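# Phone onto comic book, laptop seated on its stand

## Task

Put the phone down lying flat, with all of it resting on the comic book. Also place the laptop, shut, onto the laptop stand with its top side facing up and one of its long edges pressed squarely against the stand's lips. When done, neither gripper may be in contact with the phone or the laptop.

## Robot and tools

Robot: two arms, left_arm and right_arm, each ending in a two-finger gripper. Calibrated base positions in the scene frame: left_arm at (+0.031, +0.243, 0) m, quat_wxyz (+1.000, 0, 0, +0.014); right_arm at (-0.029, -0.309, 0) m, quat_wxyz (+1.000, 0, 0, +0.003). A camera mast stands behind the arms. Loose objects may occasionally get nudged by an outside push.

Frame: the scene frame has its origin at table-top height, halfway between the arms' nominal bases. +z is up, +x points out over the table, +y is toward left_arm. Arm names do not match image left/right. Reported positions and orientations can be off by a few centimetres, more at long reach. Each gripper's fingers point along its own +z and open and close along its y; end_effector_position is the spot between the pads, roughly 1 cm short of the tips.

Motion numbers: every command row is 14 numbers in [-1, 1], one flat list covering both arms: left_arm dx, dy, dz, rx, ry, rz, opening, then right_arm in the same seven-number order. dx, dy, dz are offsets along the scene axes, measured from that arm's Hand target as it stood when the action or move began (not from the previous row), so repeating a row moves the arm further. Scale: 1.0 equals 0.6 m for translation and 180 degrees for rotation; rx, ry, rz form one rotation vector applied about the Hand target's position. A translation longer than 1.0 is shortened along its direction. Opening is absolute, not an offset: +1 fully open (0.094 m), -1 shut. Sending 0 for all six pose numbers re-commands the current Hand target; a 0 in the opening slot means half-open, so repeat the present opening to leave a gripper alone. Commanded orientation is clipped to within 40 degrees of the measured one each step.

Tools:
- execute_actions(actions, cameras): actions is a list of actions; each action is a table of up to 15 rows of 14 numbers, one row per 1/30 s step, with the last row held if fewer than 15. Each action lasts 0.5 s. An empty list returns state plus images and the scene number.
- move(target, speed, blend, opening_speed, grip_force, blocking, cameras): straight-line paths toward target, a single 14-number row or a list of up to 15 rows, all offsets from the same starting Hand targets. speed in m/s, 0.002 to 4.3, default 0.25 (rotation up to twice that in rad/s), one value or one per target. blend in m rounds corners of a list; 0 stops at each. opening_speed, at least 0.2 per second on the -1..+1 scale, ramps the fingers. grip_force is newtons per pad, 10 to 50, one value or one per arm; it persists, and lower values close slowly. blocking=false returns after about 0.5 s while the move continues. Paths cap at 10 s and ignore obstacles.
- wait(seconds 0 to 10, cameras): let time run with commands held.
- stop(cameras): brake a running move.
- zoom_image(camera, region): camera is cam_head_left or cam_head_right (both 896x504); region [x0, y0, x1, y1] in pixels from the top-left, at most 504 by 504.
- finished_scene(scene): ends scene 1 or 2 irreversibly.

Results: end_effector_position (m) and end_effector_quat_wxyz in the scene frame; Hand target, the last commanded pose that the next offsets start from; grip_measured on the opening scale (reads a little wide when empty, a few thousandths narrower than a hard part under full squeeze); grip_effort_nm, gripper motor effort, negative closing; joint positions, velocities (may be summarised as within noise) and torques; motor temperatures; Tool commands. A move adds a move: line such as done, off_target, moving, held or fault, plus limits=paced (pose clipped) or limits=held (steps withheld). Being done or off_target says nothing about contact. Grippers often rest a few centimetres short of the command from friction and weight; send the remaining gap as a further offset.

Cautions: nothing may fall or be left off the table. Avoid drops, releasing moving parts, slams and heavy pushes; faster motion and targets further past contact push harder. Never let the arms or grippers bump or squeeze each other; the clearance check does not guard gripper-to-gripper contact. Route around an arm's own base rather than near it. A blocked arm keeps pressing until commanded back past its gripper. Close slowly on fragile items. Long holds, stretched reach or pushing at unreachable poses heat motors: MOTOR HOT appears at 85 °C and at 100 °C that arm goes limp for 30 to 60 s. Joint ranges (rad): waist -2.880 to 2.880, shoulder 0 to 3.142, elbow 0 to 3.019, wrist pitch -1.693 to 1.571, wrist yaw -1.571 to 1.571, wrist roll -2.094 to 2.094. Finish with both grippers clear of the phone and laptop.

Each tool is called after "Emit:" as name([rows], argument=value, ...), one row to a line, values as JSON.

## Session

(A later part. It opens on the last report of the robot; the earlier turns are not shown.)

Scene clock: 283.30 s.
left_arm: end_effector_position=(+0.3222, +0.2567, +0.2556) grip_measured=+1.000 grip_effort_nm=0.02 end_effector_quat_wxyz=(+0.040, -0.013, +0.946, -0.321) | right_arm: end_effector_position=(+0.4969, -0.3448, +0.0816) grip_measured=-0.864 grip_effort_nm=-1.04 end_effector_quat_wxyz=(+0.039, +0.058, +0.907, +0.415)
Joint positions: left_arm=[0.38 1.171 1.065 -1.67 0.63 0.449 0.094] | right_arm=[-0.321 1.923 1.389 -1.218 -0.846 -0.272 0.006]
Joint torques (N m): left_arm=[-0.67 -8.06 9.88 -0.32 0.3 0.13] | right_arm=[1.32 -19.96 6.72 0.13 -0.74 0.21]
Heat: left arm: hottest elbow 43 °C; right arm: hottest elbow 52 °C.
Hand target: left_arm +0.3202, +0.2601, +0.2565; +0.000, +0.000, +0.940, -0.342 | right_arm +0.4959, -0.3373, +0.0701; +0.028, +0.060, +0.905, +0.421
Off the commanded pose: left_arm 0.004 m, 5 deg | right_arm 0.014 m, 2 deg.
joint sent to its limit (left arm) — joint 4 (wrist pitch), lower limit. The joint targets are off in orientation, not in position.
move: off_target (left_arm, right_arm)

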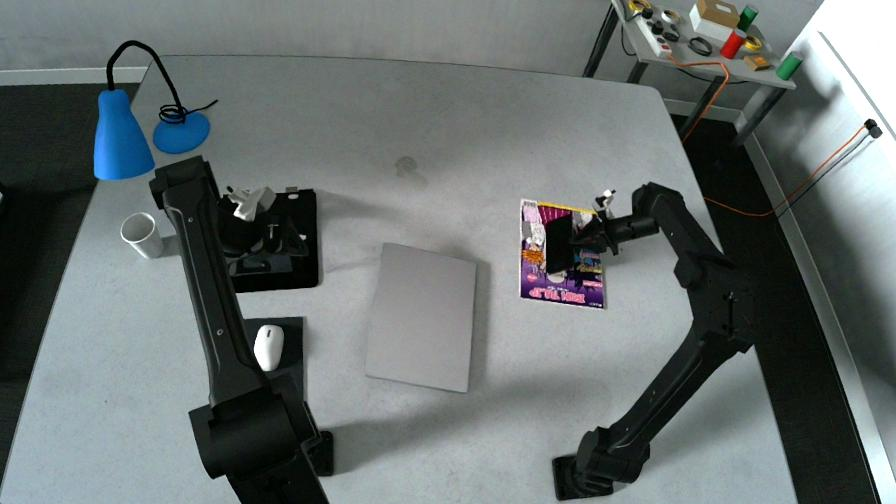

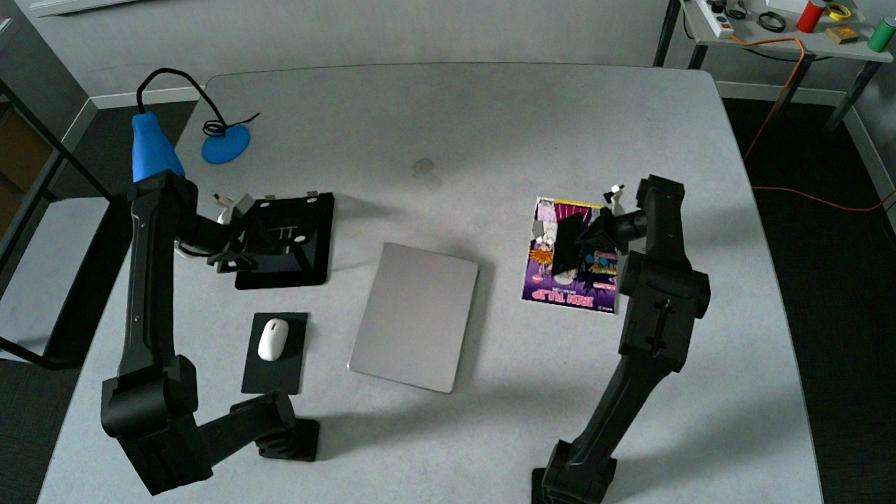

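Emit:
move(target=[0, 0, 0, 0, 0, 0, 1, 0.0, 0.0, -0.022, 0, 0, 0, -0.92], speed=0.06, cameras=["all"])

Emit:
zoom_image(camera="cam_head_left", region=[510, 190, 640, 310])

Emit:
zoom_image(camera="cam_head_right", region=[515, 190, 645, 310])

Scene clock: 291.07 s.
left_arm: end_effector_position=(+0.3222, +0.2567, +0.2556) grip_measured=+1.000 grip_effort_nm=0.02 end_effector_quat_wxyz=(+0.040, -0.013, +0.946, -0.321) | right_arm: end_effector_position=(+0.4974, -0.3449, +0.0689) grip_measured=-0.864 grip_effort_nm=-1.03 end_effector_quat_wxyz=(+0.039, +0.058, +0.907, +0.415)
Joint positions: left_arm=[0.38 1.171 1.065 -1.67 0.63 0.449 0.094] | right_arm=[-0.321 1.941 1.378 -1.189 -0.846 -0.271 0.006]
Joint torques (N m): left_arm=[-0.73 -7.47 9.77 -0.4 0.28 0.2] | right_arm=[1.32 -19.66 6.57 0.31 -0.75 0.15]
Heat: left arm: hottest elbow 43 °C; right arm: hottest elbow 51 °C.
Hand target: left_arm +0.3202, +0.2601, +0.2565; +0.000, +0.000, +0.940, -0.342 | right_arm +0.4959, -0.3372, +0.0567; +0.028, +0.060, +0.904, +0.421
Off the commanded pose: left_arm 0.004 m, 5 deg | right_arm 0.014 m, 2 deg.
joint sent to its limit (left arm) — joint 4 (wrist pitch), lower limit. The joint targets are off in orientation, not in position.
move: off_target (left_arm, right_arm)

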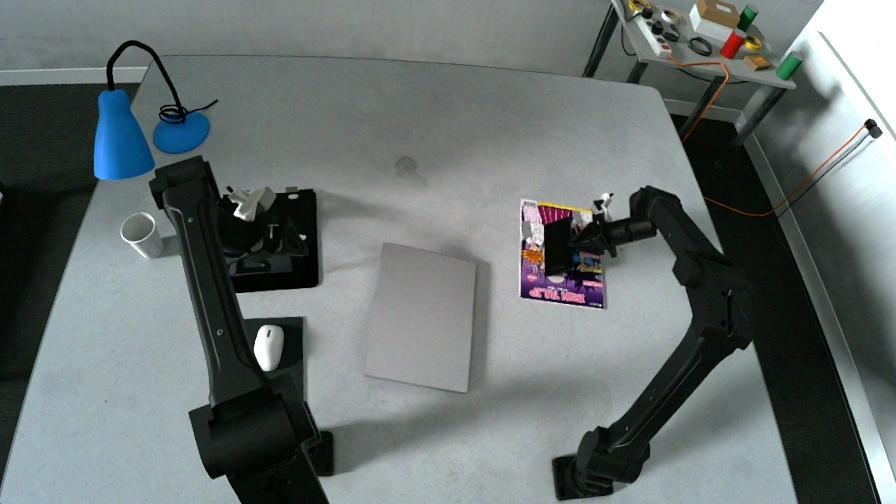

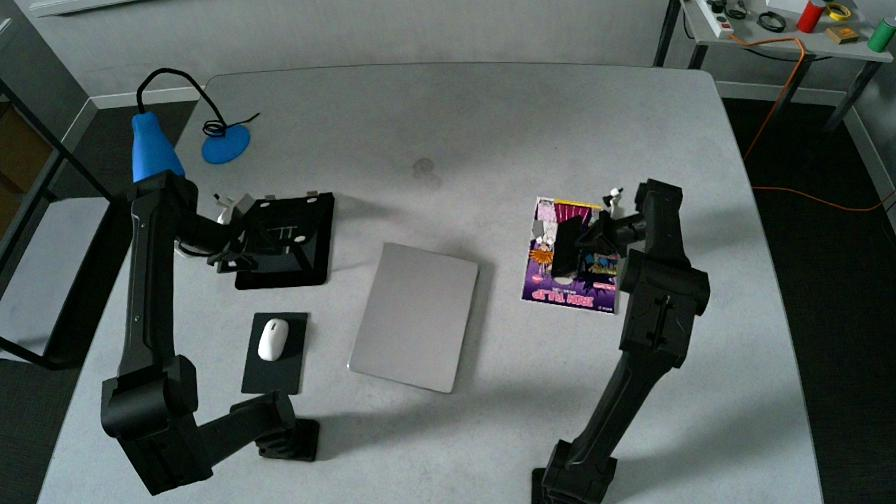

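Scaled by 3.877.

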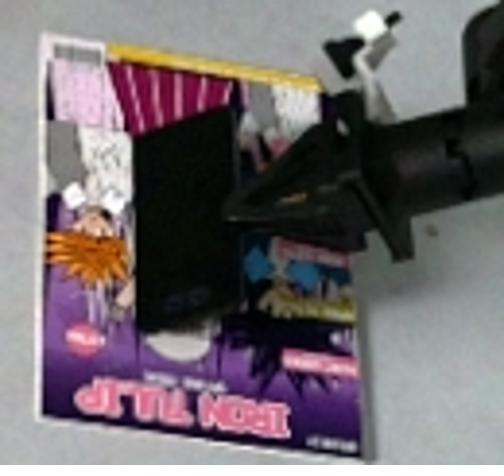

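Scaled by 3.877.

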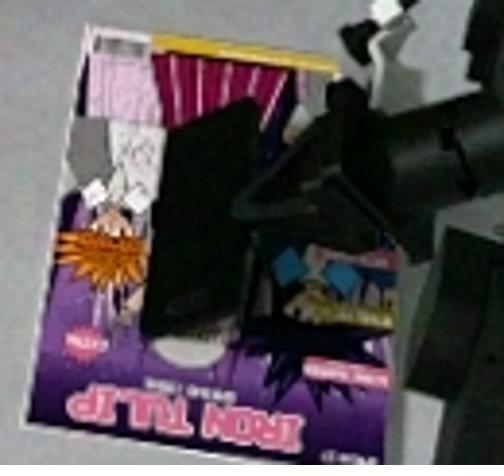

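Emit:
move(target=[0, 0, 0, 0, 0, 0, 1, 0.0, 0.0, -0.017, 0, 0, 0, -0.92], speed=0.06, cameras=["all"])

Emit:
zoom_image(camera="cam_head_left", region=[510, 190, 640, 310])

Emit:
zoom_image(camera="cam_head_right", region=[515, 190, 645, 310])

Scene clock: 297.57 s.
left_arm: end_effector_position=(+0.3222, +0.2567, +0.2556) grip_measured=+1.000 grip_effort_nm=0.02 end_effector_quat_wxyz=(+0.040, -0.013, +0.946, -0.321) | right_arm: end_effector_position=(+0.5009, -0.3457, +0.0664) grip_measured=-0.864 grip_effort_nm=-1.04 end_effector_quat_wxyz=(+0.047, +0.054, +0.907, +0.415)
Joint positions: left_arm=[0.38 1.171 1.065 -1.67 0.63 0.449 0.094] | right_arm=[-0.321 1.946 1.378 -1.168 -0.849 -0.271 0.006]
Joint torques (N m): left_arm=[0.03 -7.82 9.83 -0.38 0.31 0.15] | right_arm=[1.44 -18.9 5.96 0.21 -0.64 0.16]
Heat: left arm: hottest elbow 43 °C; right arm: hottest elbow 50 °C.
Hand target: left_arm +0.3202, +0.2601, +0.2565; +0.000, +0.000, +0.940, -0.342 | right_arm +0.4959, -0.3372, +0.0466; +0.028, +0.060, +0.904, +0.421
Off the commanded pose: left_arm 0.004 m, 5 deg | right_arm 0.022 m, 2 deg.
joint sent to its limit (left arm) — joint 4 (wrist pitch), lower limit. The joint targets are off in orientation, not in position.
move: off_target (left_arm, right_arm)

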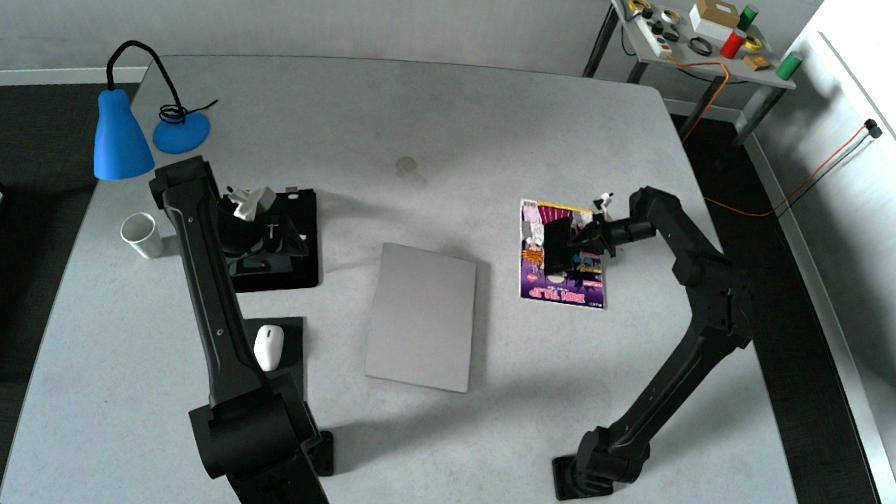

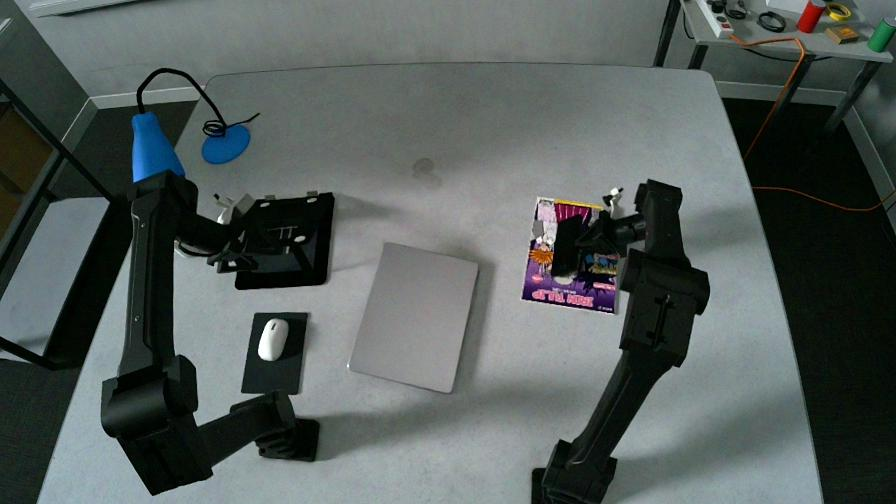

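Scaled by 3.877.

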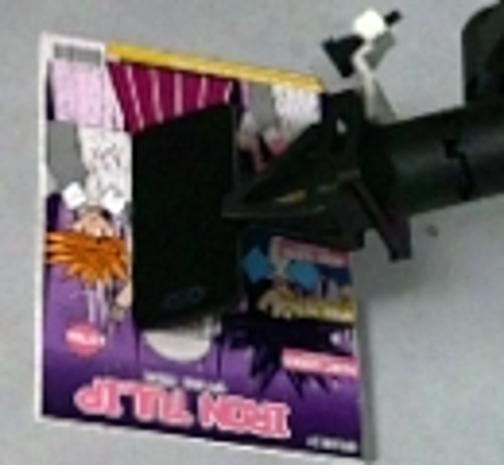

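Scaled by 3.877.

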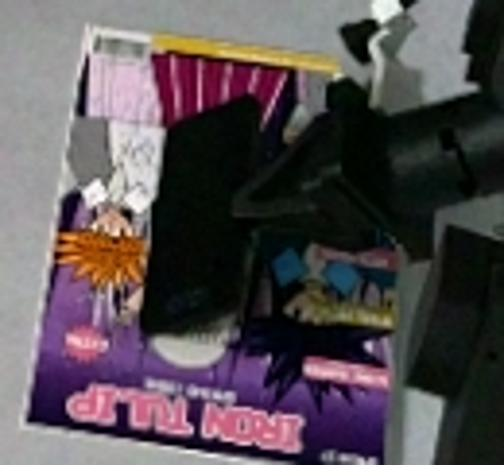

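Emit:
move([
  [0, 0, 0, 0, 0, 0, 1, 0.0, 0.0, 0.012, 0, 0, 0, -0.4],
  [0, 0, 0, 0, 0, 0, 1, -0.03, -0.16, 0.012, 0, 0, 0, -0.4],
], speed=[0.05, 0.07], opening_speed=0.3, cameras=["all"])

Emit:
zoom_image(camera="cam_head_left", region=[510, 190, 640, 310])

Emit:
zoom_image(camera="cam_head_right", region=[515, 190, 645, 310])

Scene clock: 319.87 s.
left_arm: end_effector_position=(+0.3222, +0.2567, +0.2556) grip_measured=+1.000 grip_effort_nm=0.02 end_effector_quat_wxyz=(+0.040, -0.013, +0.946, -0.321) | right_arm: end_effector_position=(+0.4662, -0.4224, +0.0585) grip_measured=-0.401 grip_effort_nm=0.06 end_effector_quat_wxyz=(+0.025, +0.061, +0.904, +0.422)
Joint positions: left_arm=[0.38 1.171 1.065 -1.67 0.63 0.449 0.094] | right_arm=[-0.479 2.008 1.438 -1.386 -0.805 -0.505 0.028]
Joint torques (N m): left_arm=[-0.56 -8.35 10.1 -0.5 0.29 0.11] | right_arm=[-0.03 -18.96 10.18 -0.85 -0.34 0.05]
Motor temperatures (°C): left_arm=[22 26 43 24 27 23 26] | right_arm=[26 40 48 25 25 23 27]
Heat: left arm: hottest elbow 43 °C; right arm: hottest elbow 48 °C.
Hand target: left_arm +0.3202, +0.2601, +0.2565; +0.000, +0.000, +0.940, -0.342 | right_arm +0.4780, -0.4332, +0.0538; +0.028, +0.060, +0.904, +0.421
Off the commanded pose: left_arm 0.004 m, 5 deg | right_arm 0.017 m, 0 deg.
joint sent to its limit (left arm) — joint 4 (wrist pitch), lower limit. The joint targets are off in orientation, not in position.
move: off_target (left_arm, right_arm)

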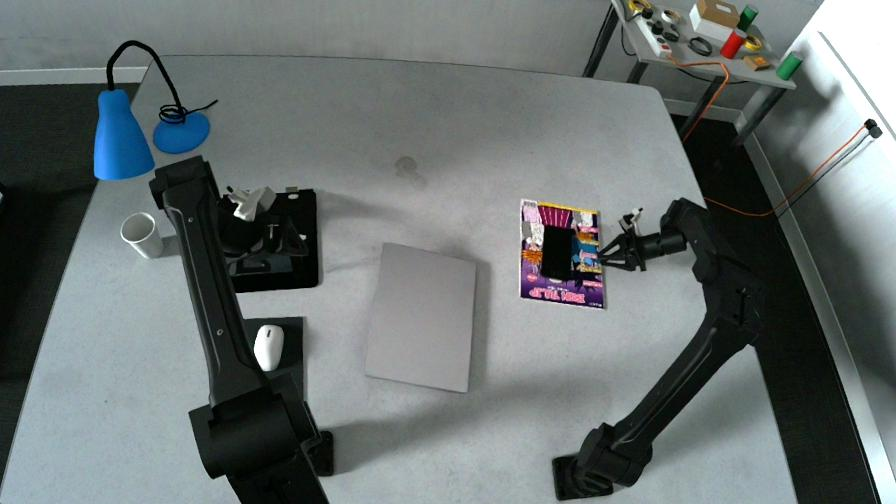

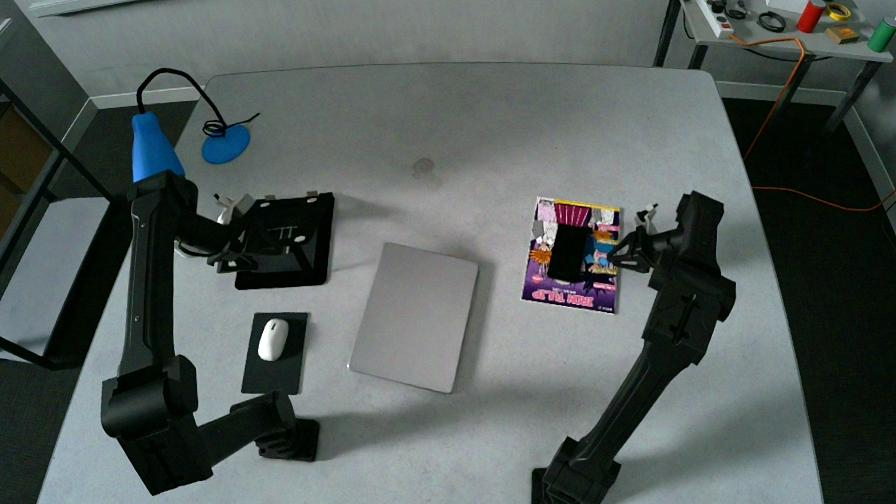

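Scaled by 3.877.

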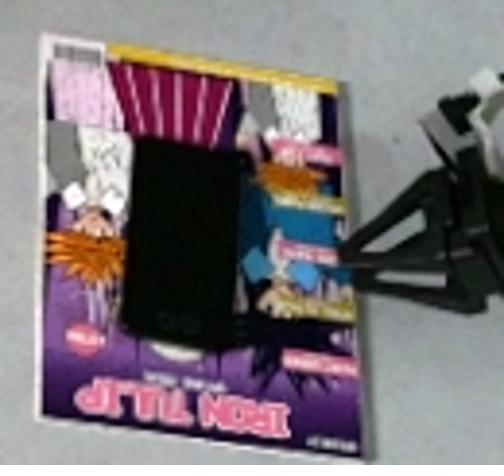

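Scaled by 3.877.

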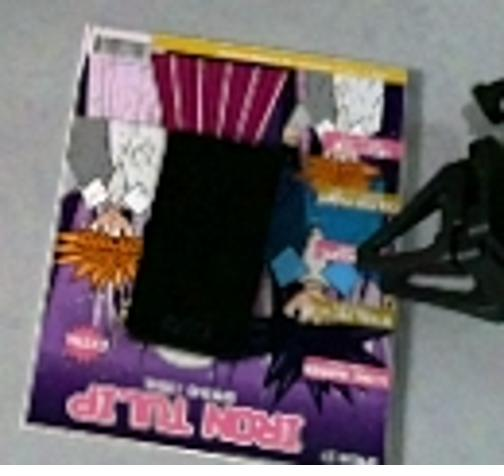

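Emit:
move([
  [0, 0, 0, 0, 0, 0, 0.277, -0.022, -0.095, 0.143, 0, 0, 0, -0.4],
  [0.033, -0.05, -0.08, 0, 0, -0.02, 0.277, -0.13, 0.055, 0.344, -0.1217, -0.0931, 0.2327, -0.4],
  [0.066, -0.2, -0.2275, 0, 0, -0.0417, 0.277, -0.255, 0.36, 0.277, -0.2433, -0.1862, 0.4653, -0.3],
], speed=[0.12, 0.3, 0.3], blend=[0.03, 0.04, 0], cameras=["all"])

Emit:
zoom_image(camera="cam_head_left", region=[310, 200, 520, 410])

Emit:
zoom_image(camera="cam_head_right", region=[310, 200, 520, 410])

Scene clock: 369.63 s.
left_arm: end_effector_position=(+0.3620, +0.1450, +0.1251) grip_measured=+0.279 grip_effort_nm=-0.08 end_effector_quat_wxyz=(-0.016, +0.061, +0.938, -0.340) | right_arm: end_effector_position=(+0.3288, -0.2194, +0.2220) grip_measured=-0.302 grip_effort_nm=0.07 end_effector_quat_wxyz=(-0.003, -0.655, +0.755, +0.003)
Joint positions: left_arm=[0.01 1.383 0.883 -1.195 0.685 0.212 0.06] | right_arm=[0.241 1.314 1.198 -1.463 -0.002 -1.182 0.033]
Joint torques (N m): left_arm=[-2.49 -9.76 7.82 0.5 0.51 -0.03] | right_arm=[1.2 -13.16 7.47 0.46 0.04 0.14]
Heat: left arm: hottest elbow 43 °C; right arm: hottest elbow 48 °C.
Hand target: left_arm +0.3597, +0.1400, +0.1199; -0.022, +0.061, +0.938, -0.341 | right_arm +0.3249, -0.2172, +0.2200; +0.000, -0.659, +0.752, +0.000
Off the commanded pose: left_arm 0.007 m, 1 deg | right_arm 0.005 m, 1 deg.
move: done; blend cut to 0 m at target 1

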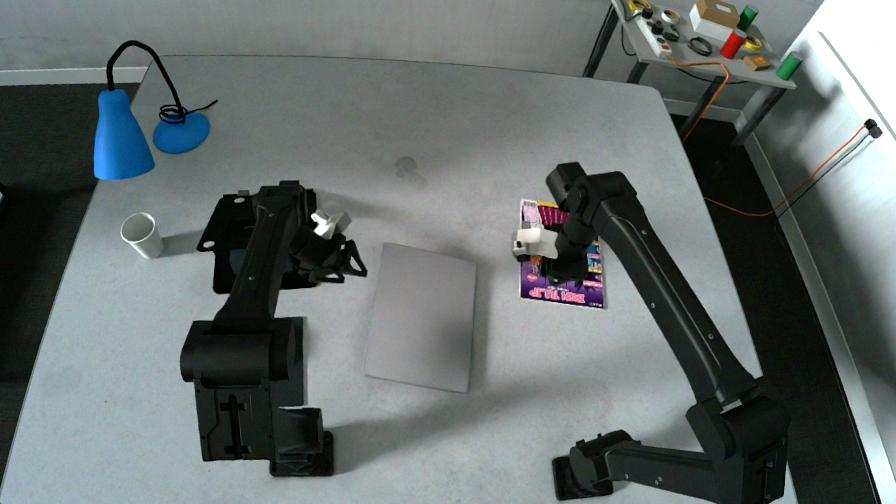

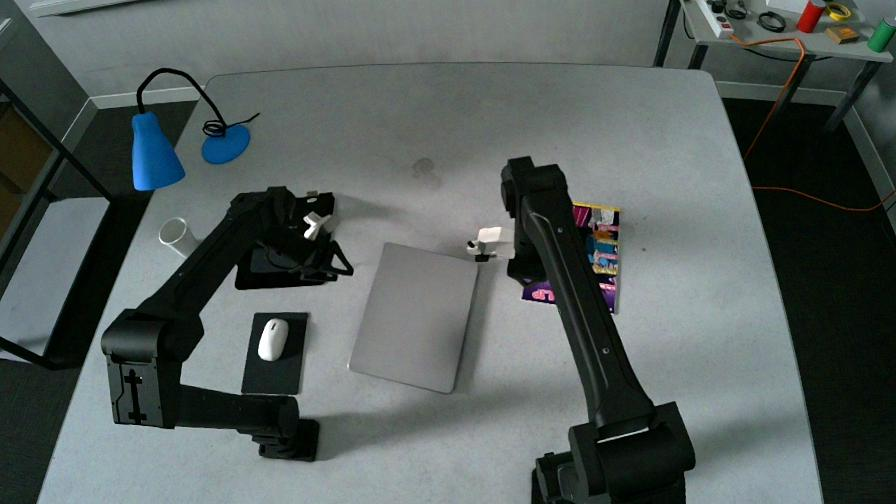

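Scaled by 2.400.

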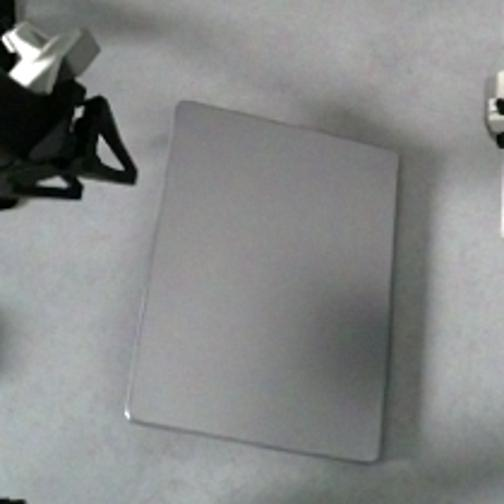

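Scaled by 2.400.

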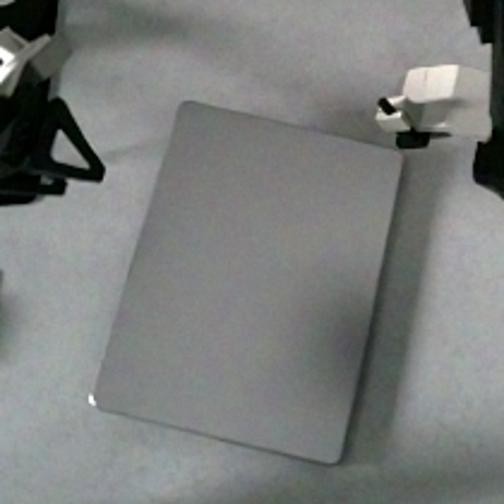

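Emit:
move(target=[0, 0, -0.1, 0, 0, 0, 0.277, 0.03, 0.087, -0.2, 0, 0, 0, 0.5], speed=0.15, cameras=["all"])

Emit:
zoom_image(camera="cam_head_left", region=[310, 200, 520, 410])

Emit:
zoom_image(camera="cam_head_right", region=[310, 200, 520, 410])

Scene clock: 383.57 s.
left_arm: end_effector_position=(+0.3627, +0.1451, +0.0646) grip_measured=+0.279 grip_effort_nm=-0.08 end_effector_quat_wxyz=(-0.016, +0.061, +0.938, -0.340) | right_arm: end_effector_position=(+0.3460, -0.1685, +0.1119) grip_measured=+0.499 grip_effort_nm=0.07 end_effector_quat_wxyz=(+0.010, -0.658, +0.753, -0.002)
Joint positions: left_arm=[0.01 1.488 0.803 -1.01 0.685 0.212 0.06] | right_arm=[0.355 1.457 1.04 -1.134 -0.002 -1.076 0.07]
Joint torques (N m): left_arm=[-2.37 -11.22 6.91 0.44 0.5 -0.1] | right_arm=[1.44 -11.58 7.21 0.54 0.03 0.27]
Heat: left arm: hottest elbow 42 °C; right arm: hottest elbow 48 °C.
Hand target: left_arm +0.3597, +0.1400, +0.0600; -0.022, +0.061, +0.938, -0.341 | right_arm +0.3430, -0.1650, +0.1000; +0.000, -0.659, +0.752, +0.000
Off the commanded pose: left_arm 0.008 m, 1 deg | right_arm 0.013 m, 1 deg.
move: off_target (right_arm)

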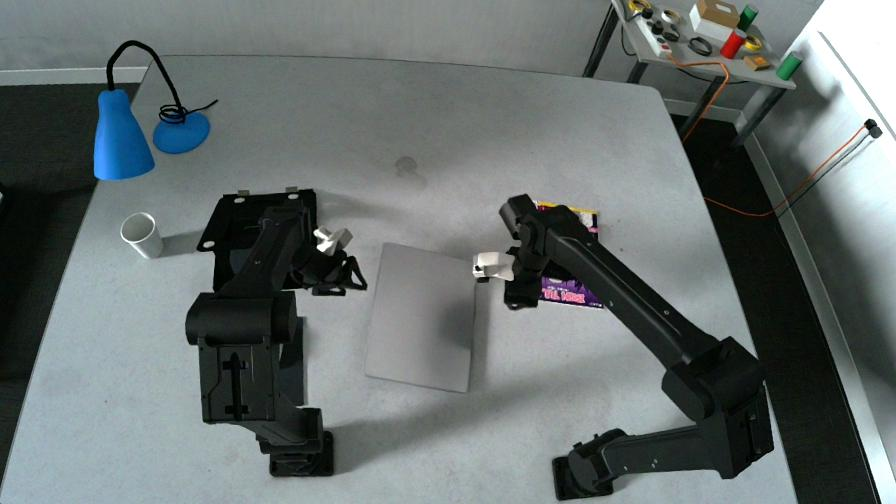

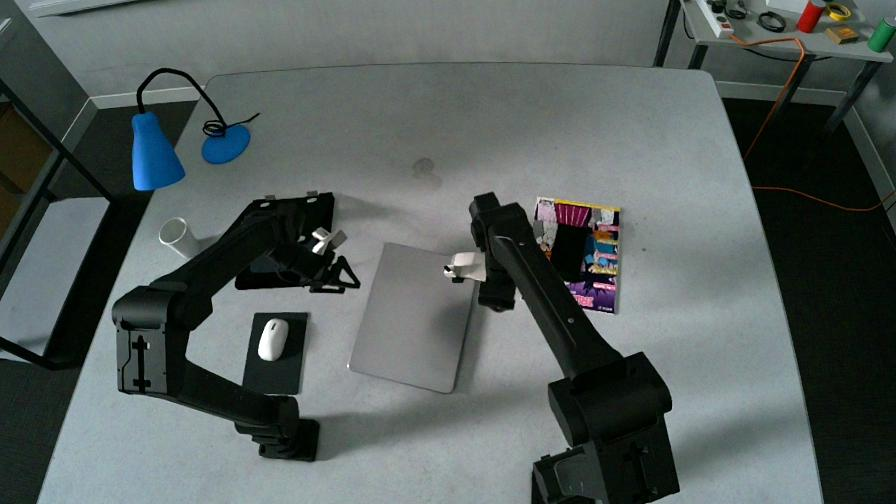

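Scaled by 2.400.

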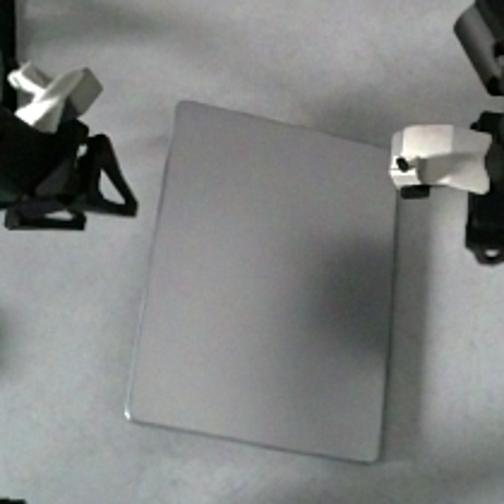

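Scaled by 2.400.

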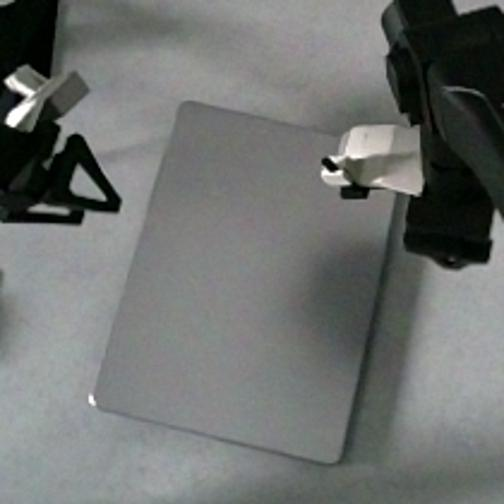

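Emit:
move([
  [0, 0, 0, 0, 0, 0, 0.277, 0, 0, 0, 0, 0, -0.5, 0.5],
  [0, 0, 0, 0, 0, 0, 0.277, 0, 0, 0, 0, 0, -1.0, 0.5],
  [0, 0, 0, 0, 0, 0, 0.277, 0, 0, -0.067, 0, 0, -1.0, 0.5],
], speed=[0.6, 0.6, 0.15], blend=[0.03, 0.03, 0], cameras=["all"])

Emit:
zoom_image(camera="cam_head_left", region=[310, 200, 560, 410])

Emit:
zoom_image(camera="cam_head_right", region=[310, 200, 560, 410])

Scene clock: 397.93 s.
left_arm: end_effector_position=(+0.3627, +0.1451, +0.0646) grip_measured=+0.279 grip_effort_nm=-0.08 end_effector_quat_wxyz=(-0.016, +0.061, +0.938, -0.340) | right_arm: end_effector_position=(+0.3466, -0.1683, +0.0706) grip_measured=+0.499 grip_effort_nm=0.05 end_effector_quat_wxyz=(+0.002, +0.753, +0.658, +0.009)
Joint positions: left_arm=[0.01 1.488 0.803 -1.01 0.685 0.212 0.06] | right_arm=[0.355 1.512 0.98 -1.02 -0.002 2.066 0.07]
Joint torques (N m): left_arm=[-2.73 -9.99 6.76 0.51 0.53 -0.03] | right_arm=[1.32 -12.75 6.72 0.47 0.14 0.24]
Heat: left arm: hottest elbow 42 °C; right arm: hottest elbow 48 °C.
Hand target: left_arm +0.3597, +0.1400, +0.0600; -0.022, +0.061, +0.938, -0.341 | right_arm +0.3429, -0.1650, +0.0598; +0.000, +0.752, +0.659, +0.000
Off the commanded pose: left_arm 0.007 m, 1 deg | right_arm 0.012 m, 1 deg.
move: off_target (right_arm); blend cut to 0.0201 m at target 2

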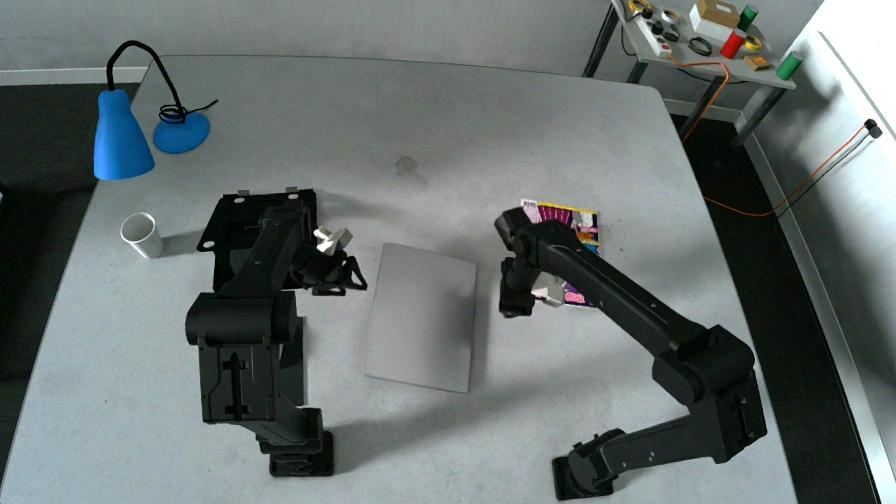

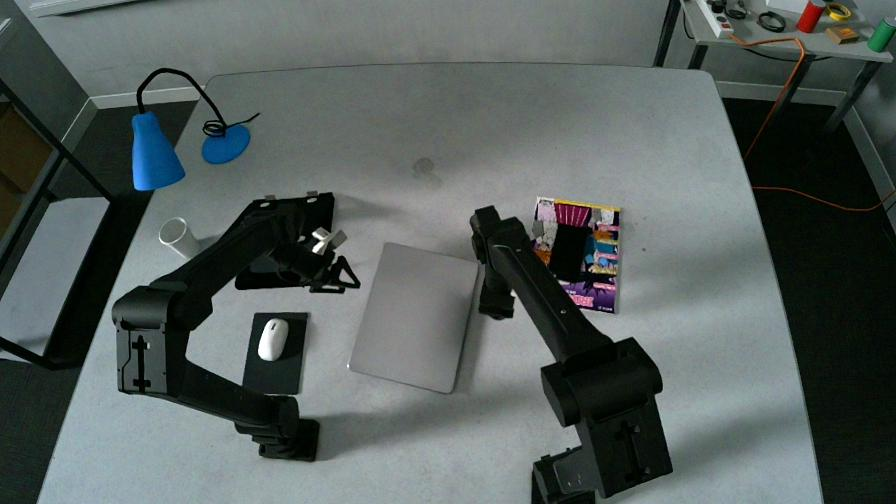

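Scaled by 2.016.

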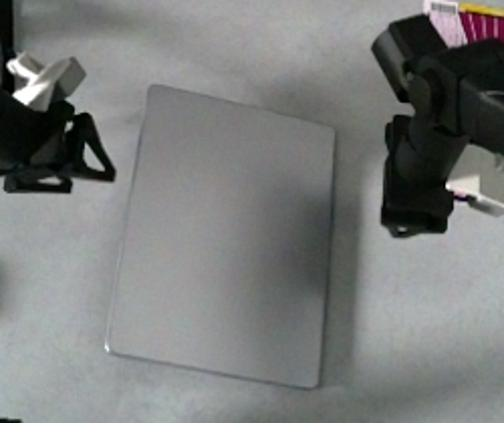

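Scaled by 2.016.

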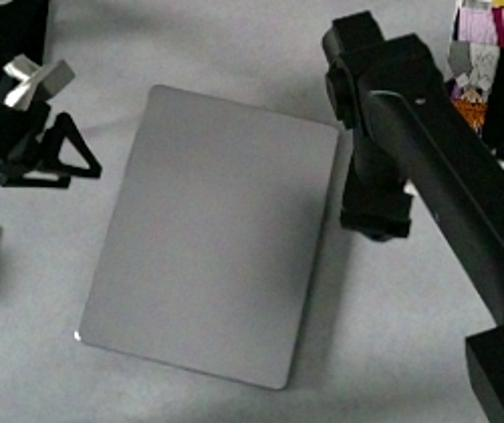

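Emit:
move([
  [0, 0, -0.045, 0, 0, 0, 0.277, 0, 0, -0.065, 0, 0, 0, 0.5],
  [0, 0, -0.053, 0, 0, 0, 0.277, 0, 0.07, -0.065, 0, 0, 0, 0.5],
], speed=[0.1, 0.1], cameras=["all"])

Emit:
zoom_image(camera="cam_head_left", region=[310, 200, 560, 410])

Emit:
zoom_image(camera="cam_head_right", region=[310, 200, 560, 410])

Scene clock: 415.03 s.
left_arm: end_effector_position=(+0.3707, +0.1452, +0.0441) grip_measured=+0.279 grip_effort_nm=-0.08 end_effector_quat_wxyz=(+0.001, +0.067, +0.939, -0.338) | right_arm: end_effector_position=(+0.3302, -0.1342, +0.0197) grip_measured=+0.499 grip_effort_nm=0.05 end_effector_quat_wxyz=(-0.016, +0.729, +0.685, -0.002)
Joint positions: left_arm=[0.01 1.53 0.782 -0.91 0.685 0.212 0.06] | right_arm=[0.437 1.61 0.935 -0.909 -0.03 2.075 0.07]
Joint torques (N m): left_arm=[-3.19 -9.05 5.63 0.44 0.47 -0.02] | right_arm=[1.14 -13.27 9.51 0.1 0 0.23]
Heat: left arm: hottest elbow 41 °C; right arm: hottest elbow 48 °C.
Hand target: left_arm +0.3597, +0.1401, +0.0282; -0.022, +0.061, +0.938, -0.341 | right_arm +0.3430, -0.1229, +0.0209; +0.000, +0.752, +0.659, +0.000
Off the commanded pose: left_arm 0.020 m, 3 deg | right_arm 0.017 m, 4 deg.
joint sent to its limit (right arm) — joint 6 (wrist roll), upper limit. The joint targets are off in orientation, not in position.
move: off_target (left_arm, right_arm)

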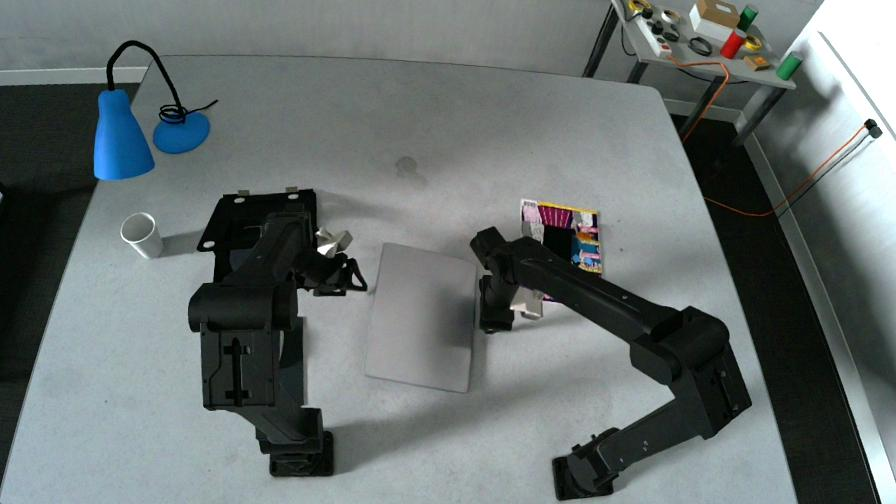

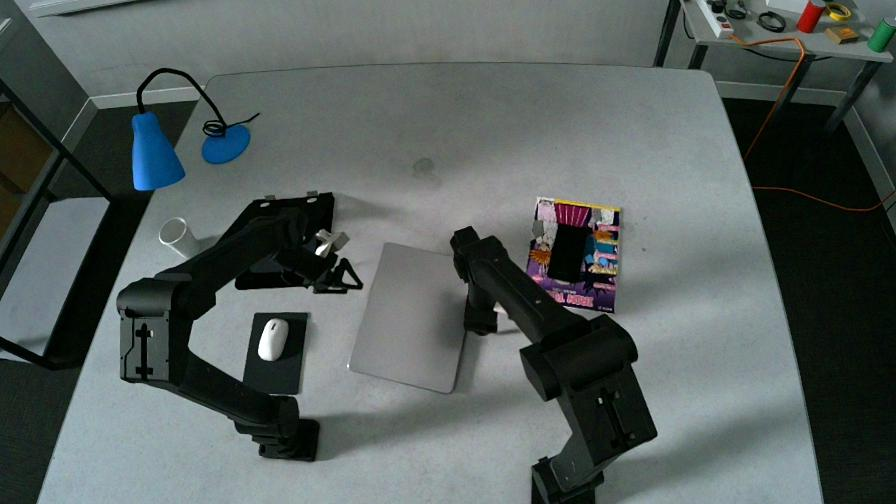

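Scaled by 2.016.

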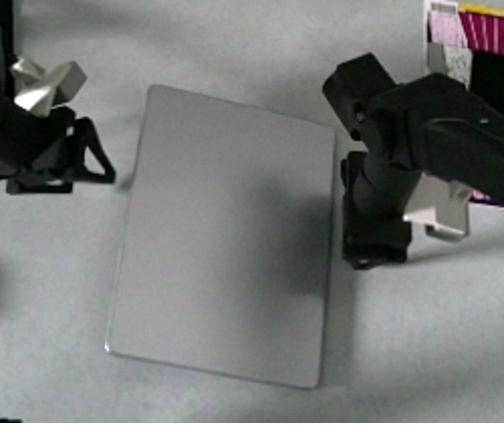

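Scaled by 2.016.

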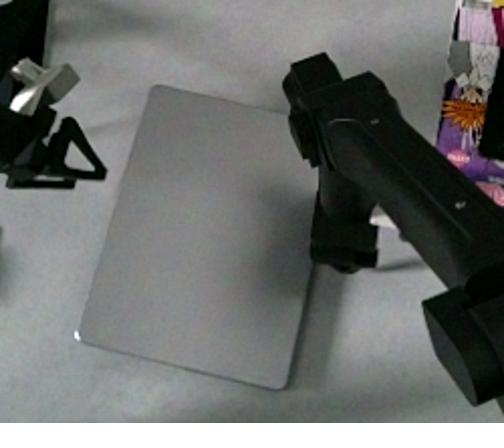

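Emit:
move(target=[-0.015, 0, -0.025, 0, 0, 0, 0.277, 0.0, 0.033, 0, 0, 0, 0, 0.5], speed=0.08, cameras=["all"])

Emit:
zoom_image(camera="cam_head_left", region=[310, 200, 560, 410])

Emit:
zoom_image(camera="cam_head_right", region=[310, 200, 560, 410])

Scene clock: 429.70 s.
left_arm: end_effector_position=(+0.3742, +0.1453, +0.0402) grip_measured=+0.279 grip_effort_nm=-0.08 end_effector_quat_wxyz=(+0.020, +0.074, +0.939, -0.336) | right_arm: end_effector_position=(+0.3283, -0.1172, +0.0182) grip_measured=+0.499 grip_effort_nm=0.05 end_effector_quat_wxyz=(-0.024, +0.717, +0.697, +0.000)
Joint positions: left_arm=[0.01 1.526 0.766 -0.859 0.685 0.212 0.06] | right_arm=[0.47 1.626 0.951 -0.909 -0.045 2.075 0.07]
Joint torques (N m): left_arm=[-2.67 -7.94 3.58 0.28 0.49 -0.06] | right_arm=[1.38 -12.86 10.07 -0.12 0 0.22]
Heat: left arm: hottest elbow 40 °C; right arm: hottest elbow 49 °C.
Hand target: left_arm +0.3509, +0.1401, +0.0132; -0.022, +0.061, +0.938, -0.341 | right_arm +0.3429, -0.1032, +0.0208; +0.000, +0.752, +0.659, +0.000
Off the commanded pose: left_arm 0.036 m, 5 deg | right_arm 0.021 m, 7 deg.
joint sent to its limit (right arm) — joint 6 (wrist roll), upper limit. The joint targets are off in orientation, not in position.
move: off_target (left_arm, right_arm)

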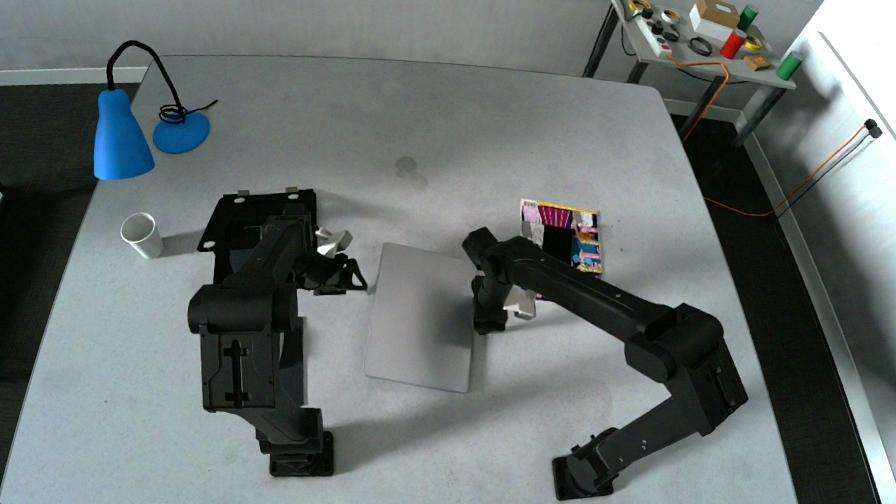

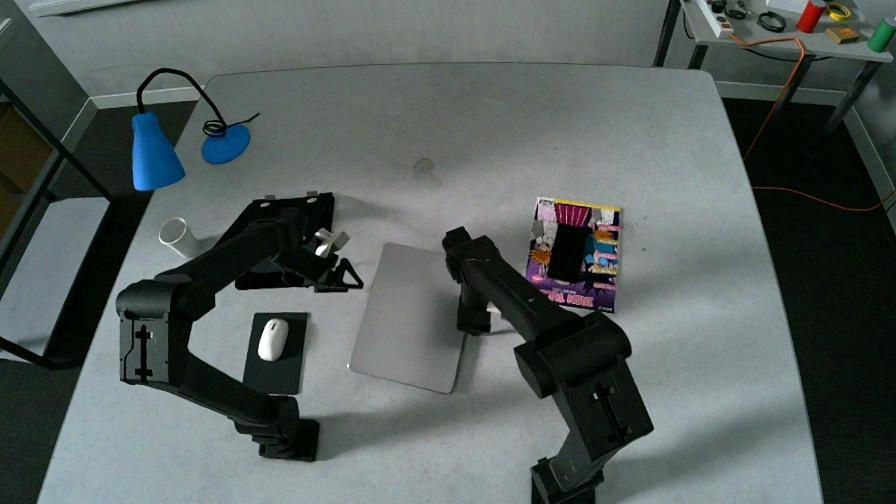

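Scaled by 2.016.

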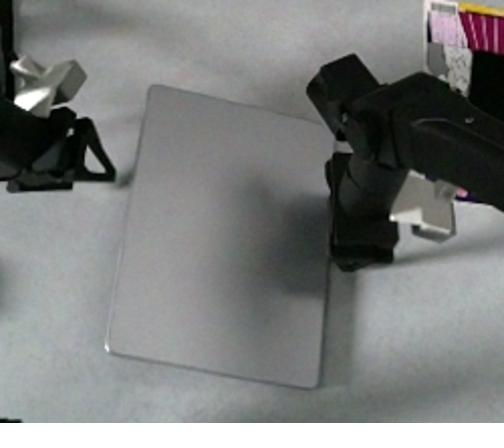

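Scaled by 2.016.

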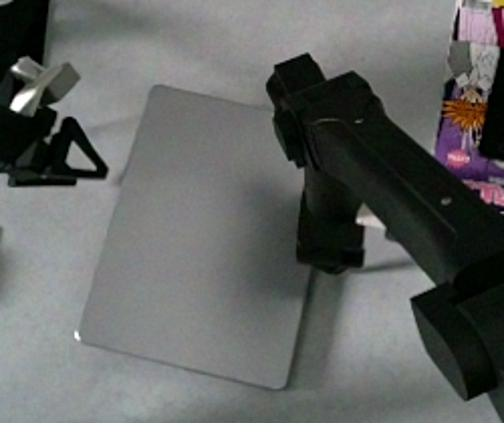

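Emit:
move([
  [0.0185, 0, 0.042, 0, 0, 0, 0.277, 0.0, 0.0, 0, 0, 0, 0, 0.5],
  [0.0185, -0.092, 0.042, 0, 0, 0, 0.277, 0.0, 0.0, 0, 0, 0, 0, 0.5],
], speed=[0.05, 0.08], cameras=["all"])

Emit:
zoom_image(camera="cam_head_left", region=[310, 200, 560, 410])

Emit:
zoom_image(camera="cam_head_right", region=[310, 200, 560, 410])

Scene clock: 440.03 s.
left_arm: end_effector_position=(+0.3668, +0.0888, +0.0429) grip_measured=+0.279 grip_effort_nm=-0.08 end_effector_quat_wxyz=(-0.017, +0.061, +0.938, -0.341) | right_arm: end_effector_position=(+0.3283, -0.1172, +0.0181) grip_measured=+0.499 grip_effort_nm=0.05 end_effector_quat_wxyz=(-0.024, +0.717, +0.697, +0.000)
Joint positions: left_arm=[-0.15 1.526 0.772 -0.811 0.697 0.007 0.06] | right_arm=[0.47 1.627 0.951 -0.909 -0.045 2.075 0.07]
Joint torques (N m): left_arm=[-2.96 -11.28 6.58 0.69 0.41 -0.05] | right_arm=[1.32 -12.92 10.11 -0.12 0 0.22]
Heat: left arm: hottest elbow 40 °C; right arm: hottest elbow 50 °C.
Hand target: left_arm +0.3619, +0.0849, +0.0383; -0.022, +0.061, +0.938, -0.341 | right_arm +0.3430, -0.1032, +0.0208; +0.000, +0.752, +0.659, +0.000
Off the commanded pose: left_arm 0.008 m, 1 deg | right_arm 0.020 m, 7 deg.
joint sent to its limit (right arm) — joint 6 (wrist roll), upper limit. The joint targets are off in orientation, not in position.
move: off_target (right_arm)

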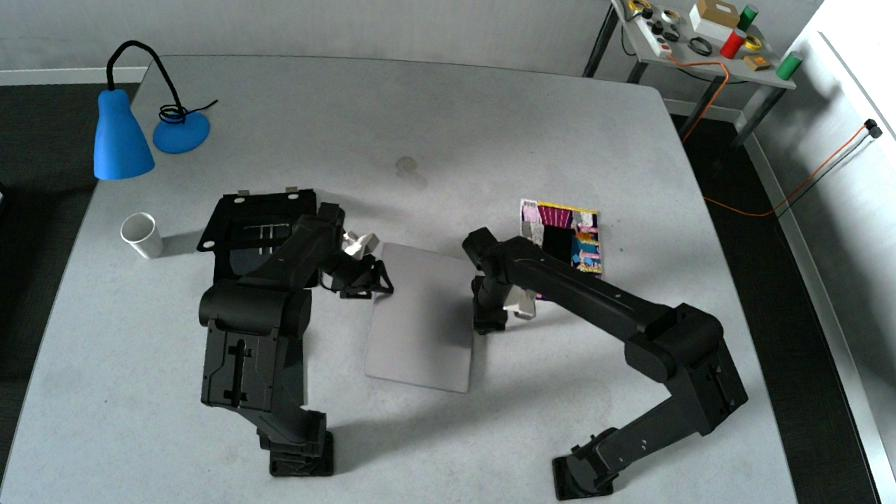

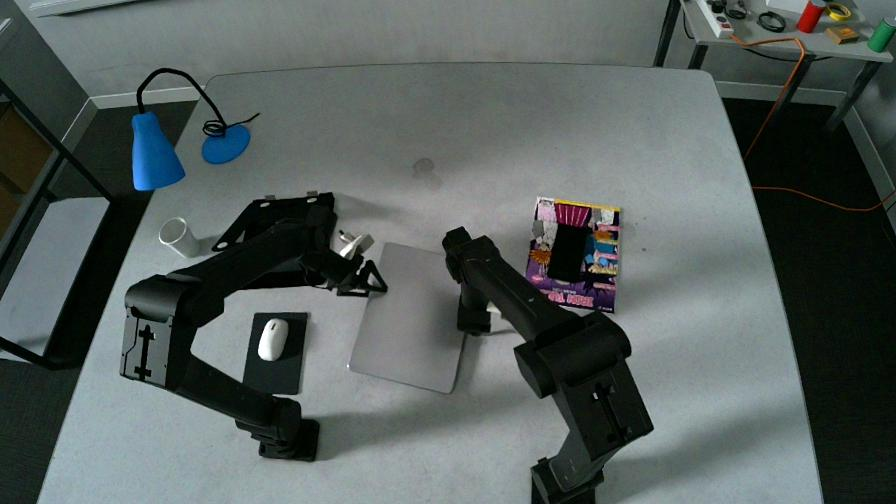

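Scaled by 2.016.

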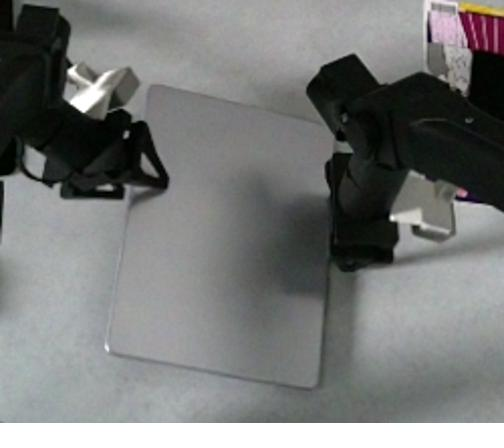

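Scaled by 2.016.

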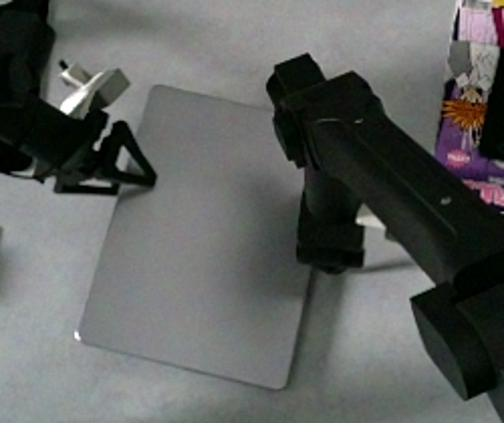

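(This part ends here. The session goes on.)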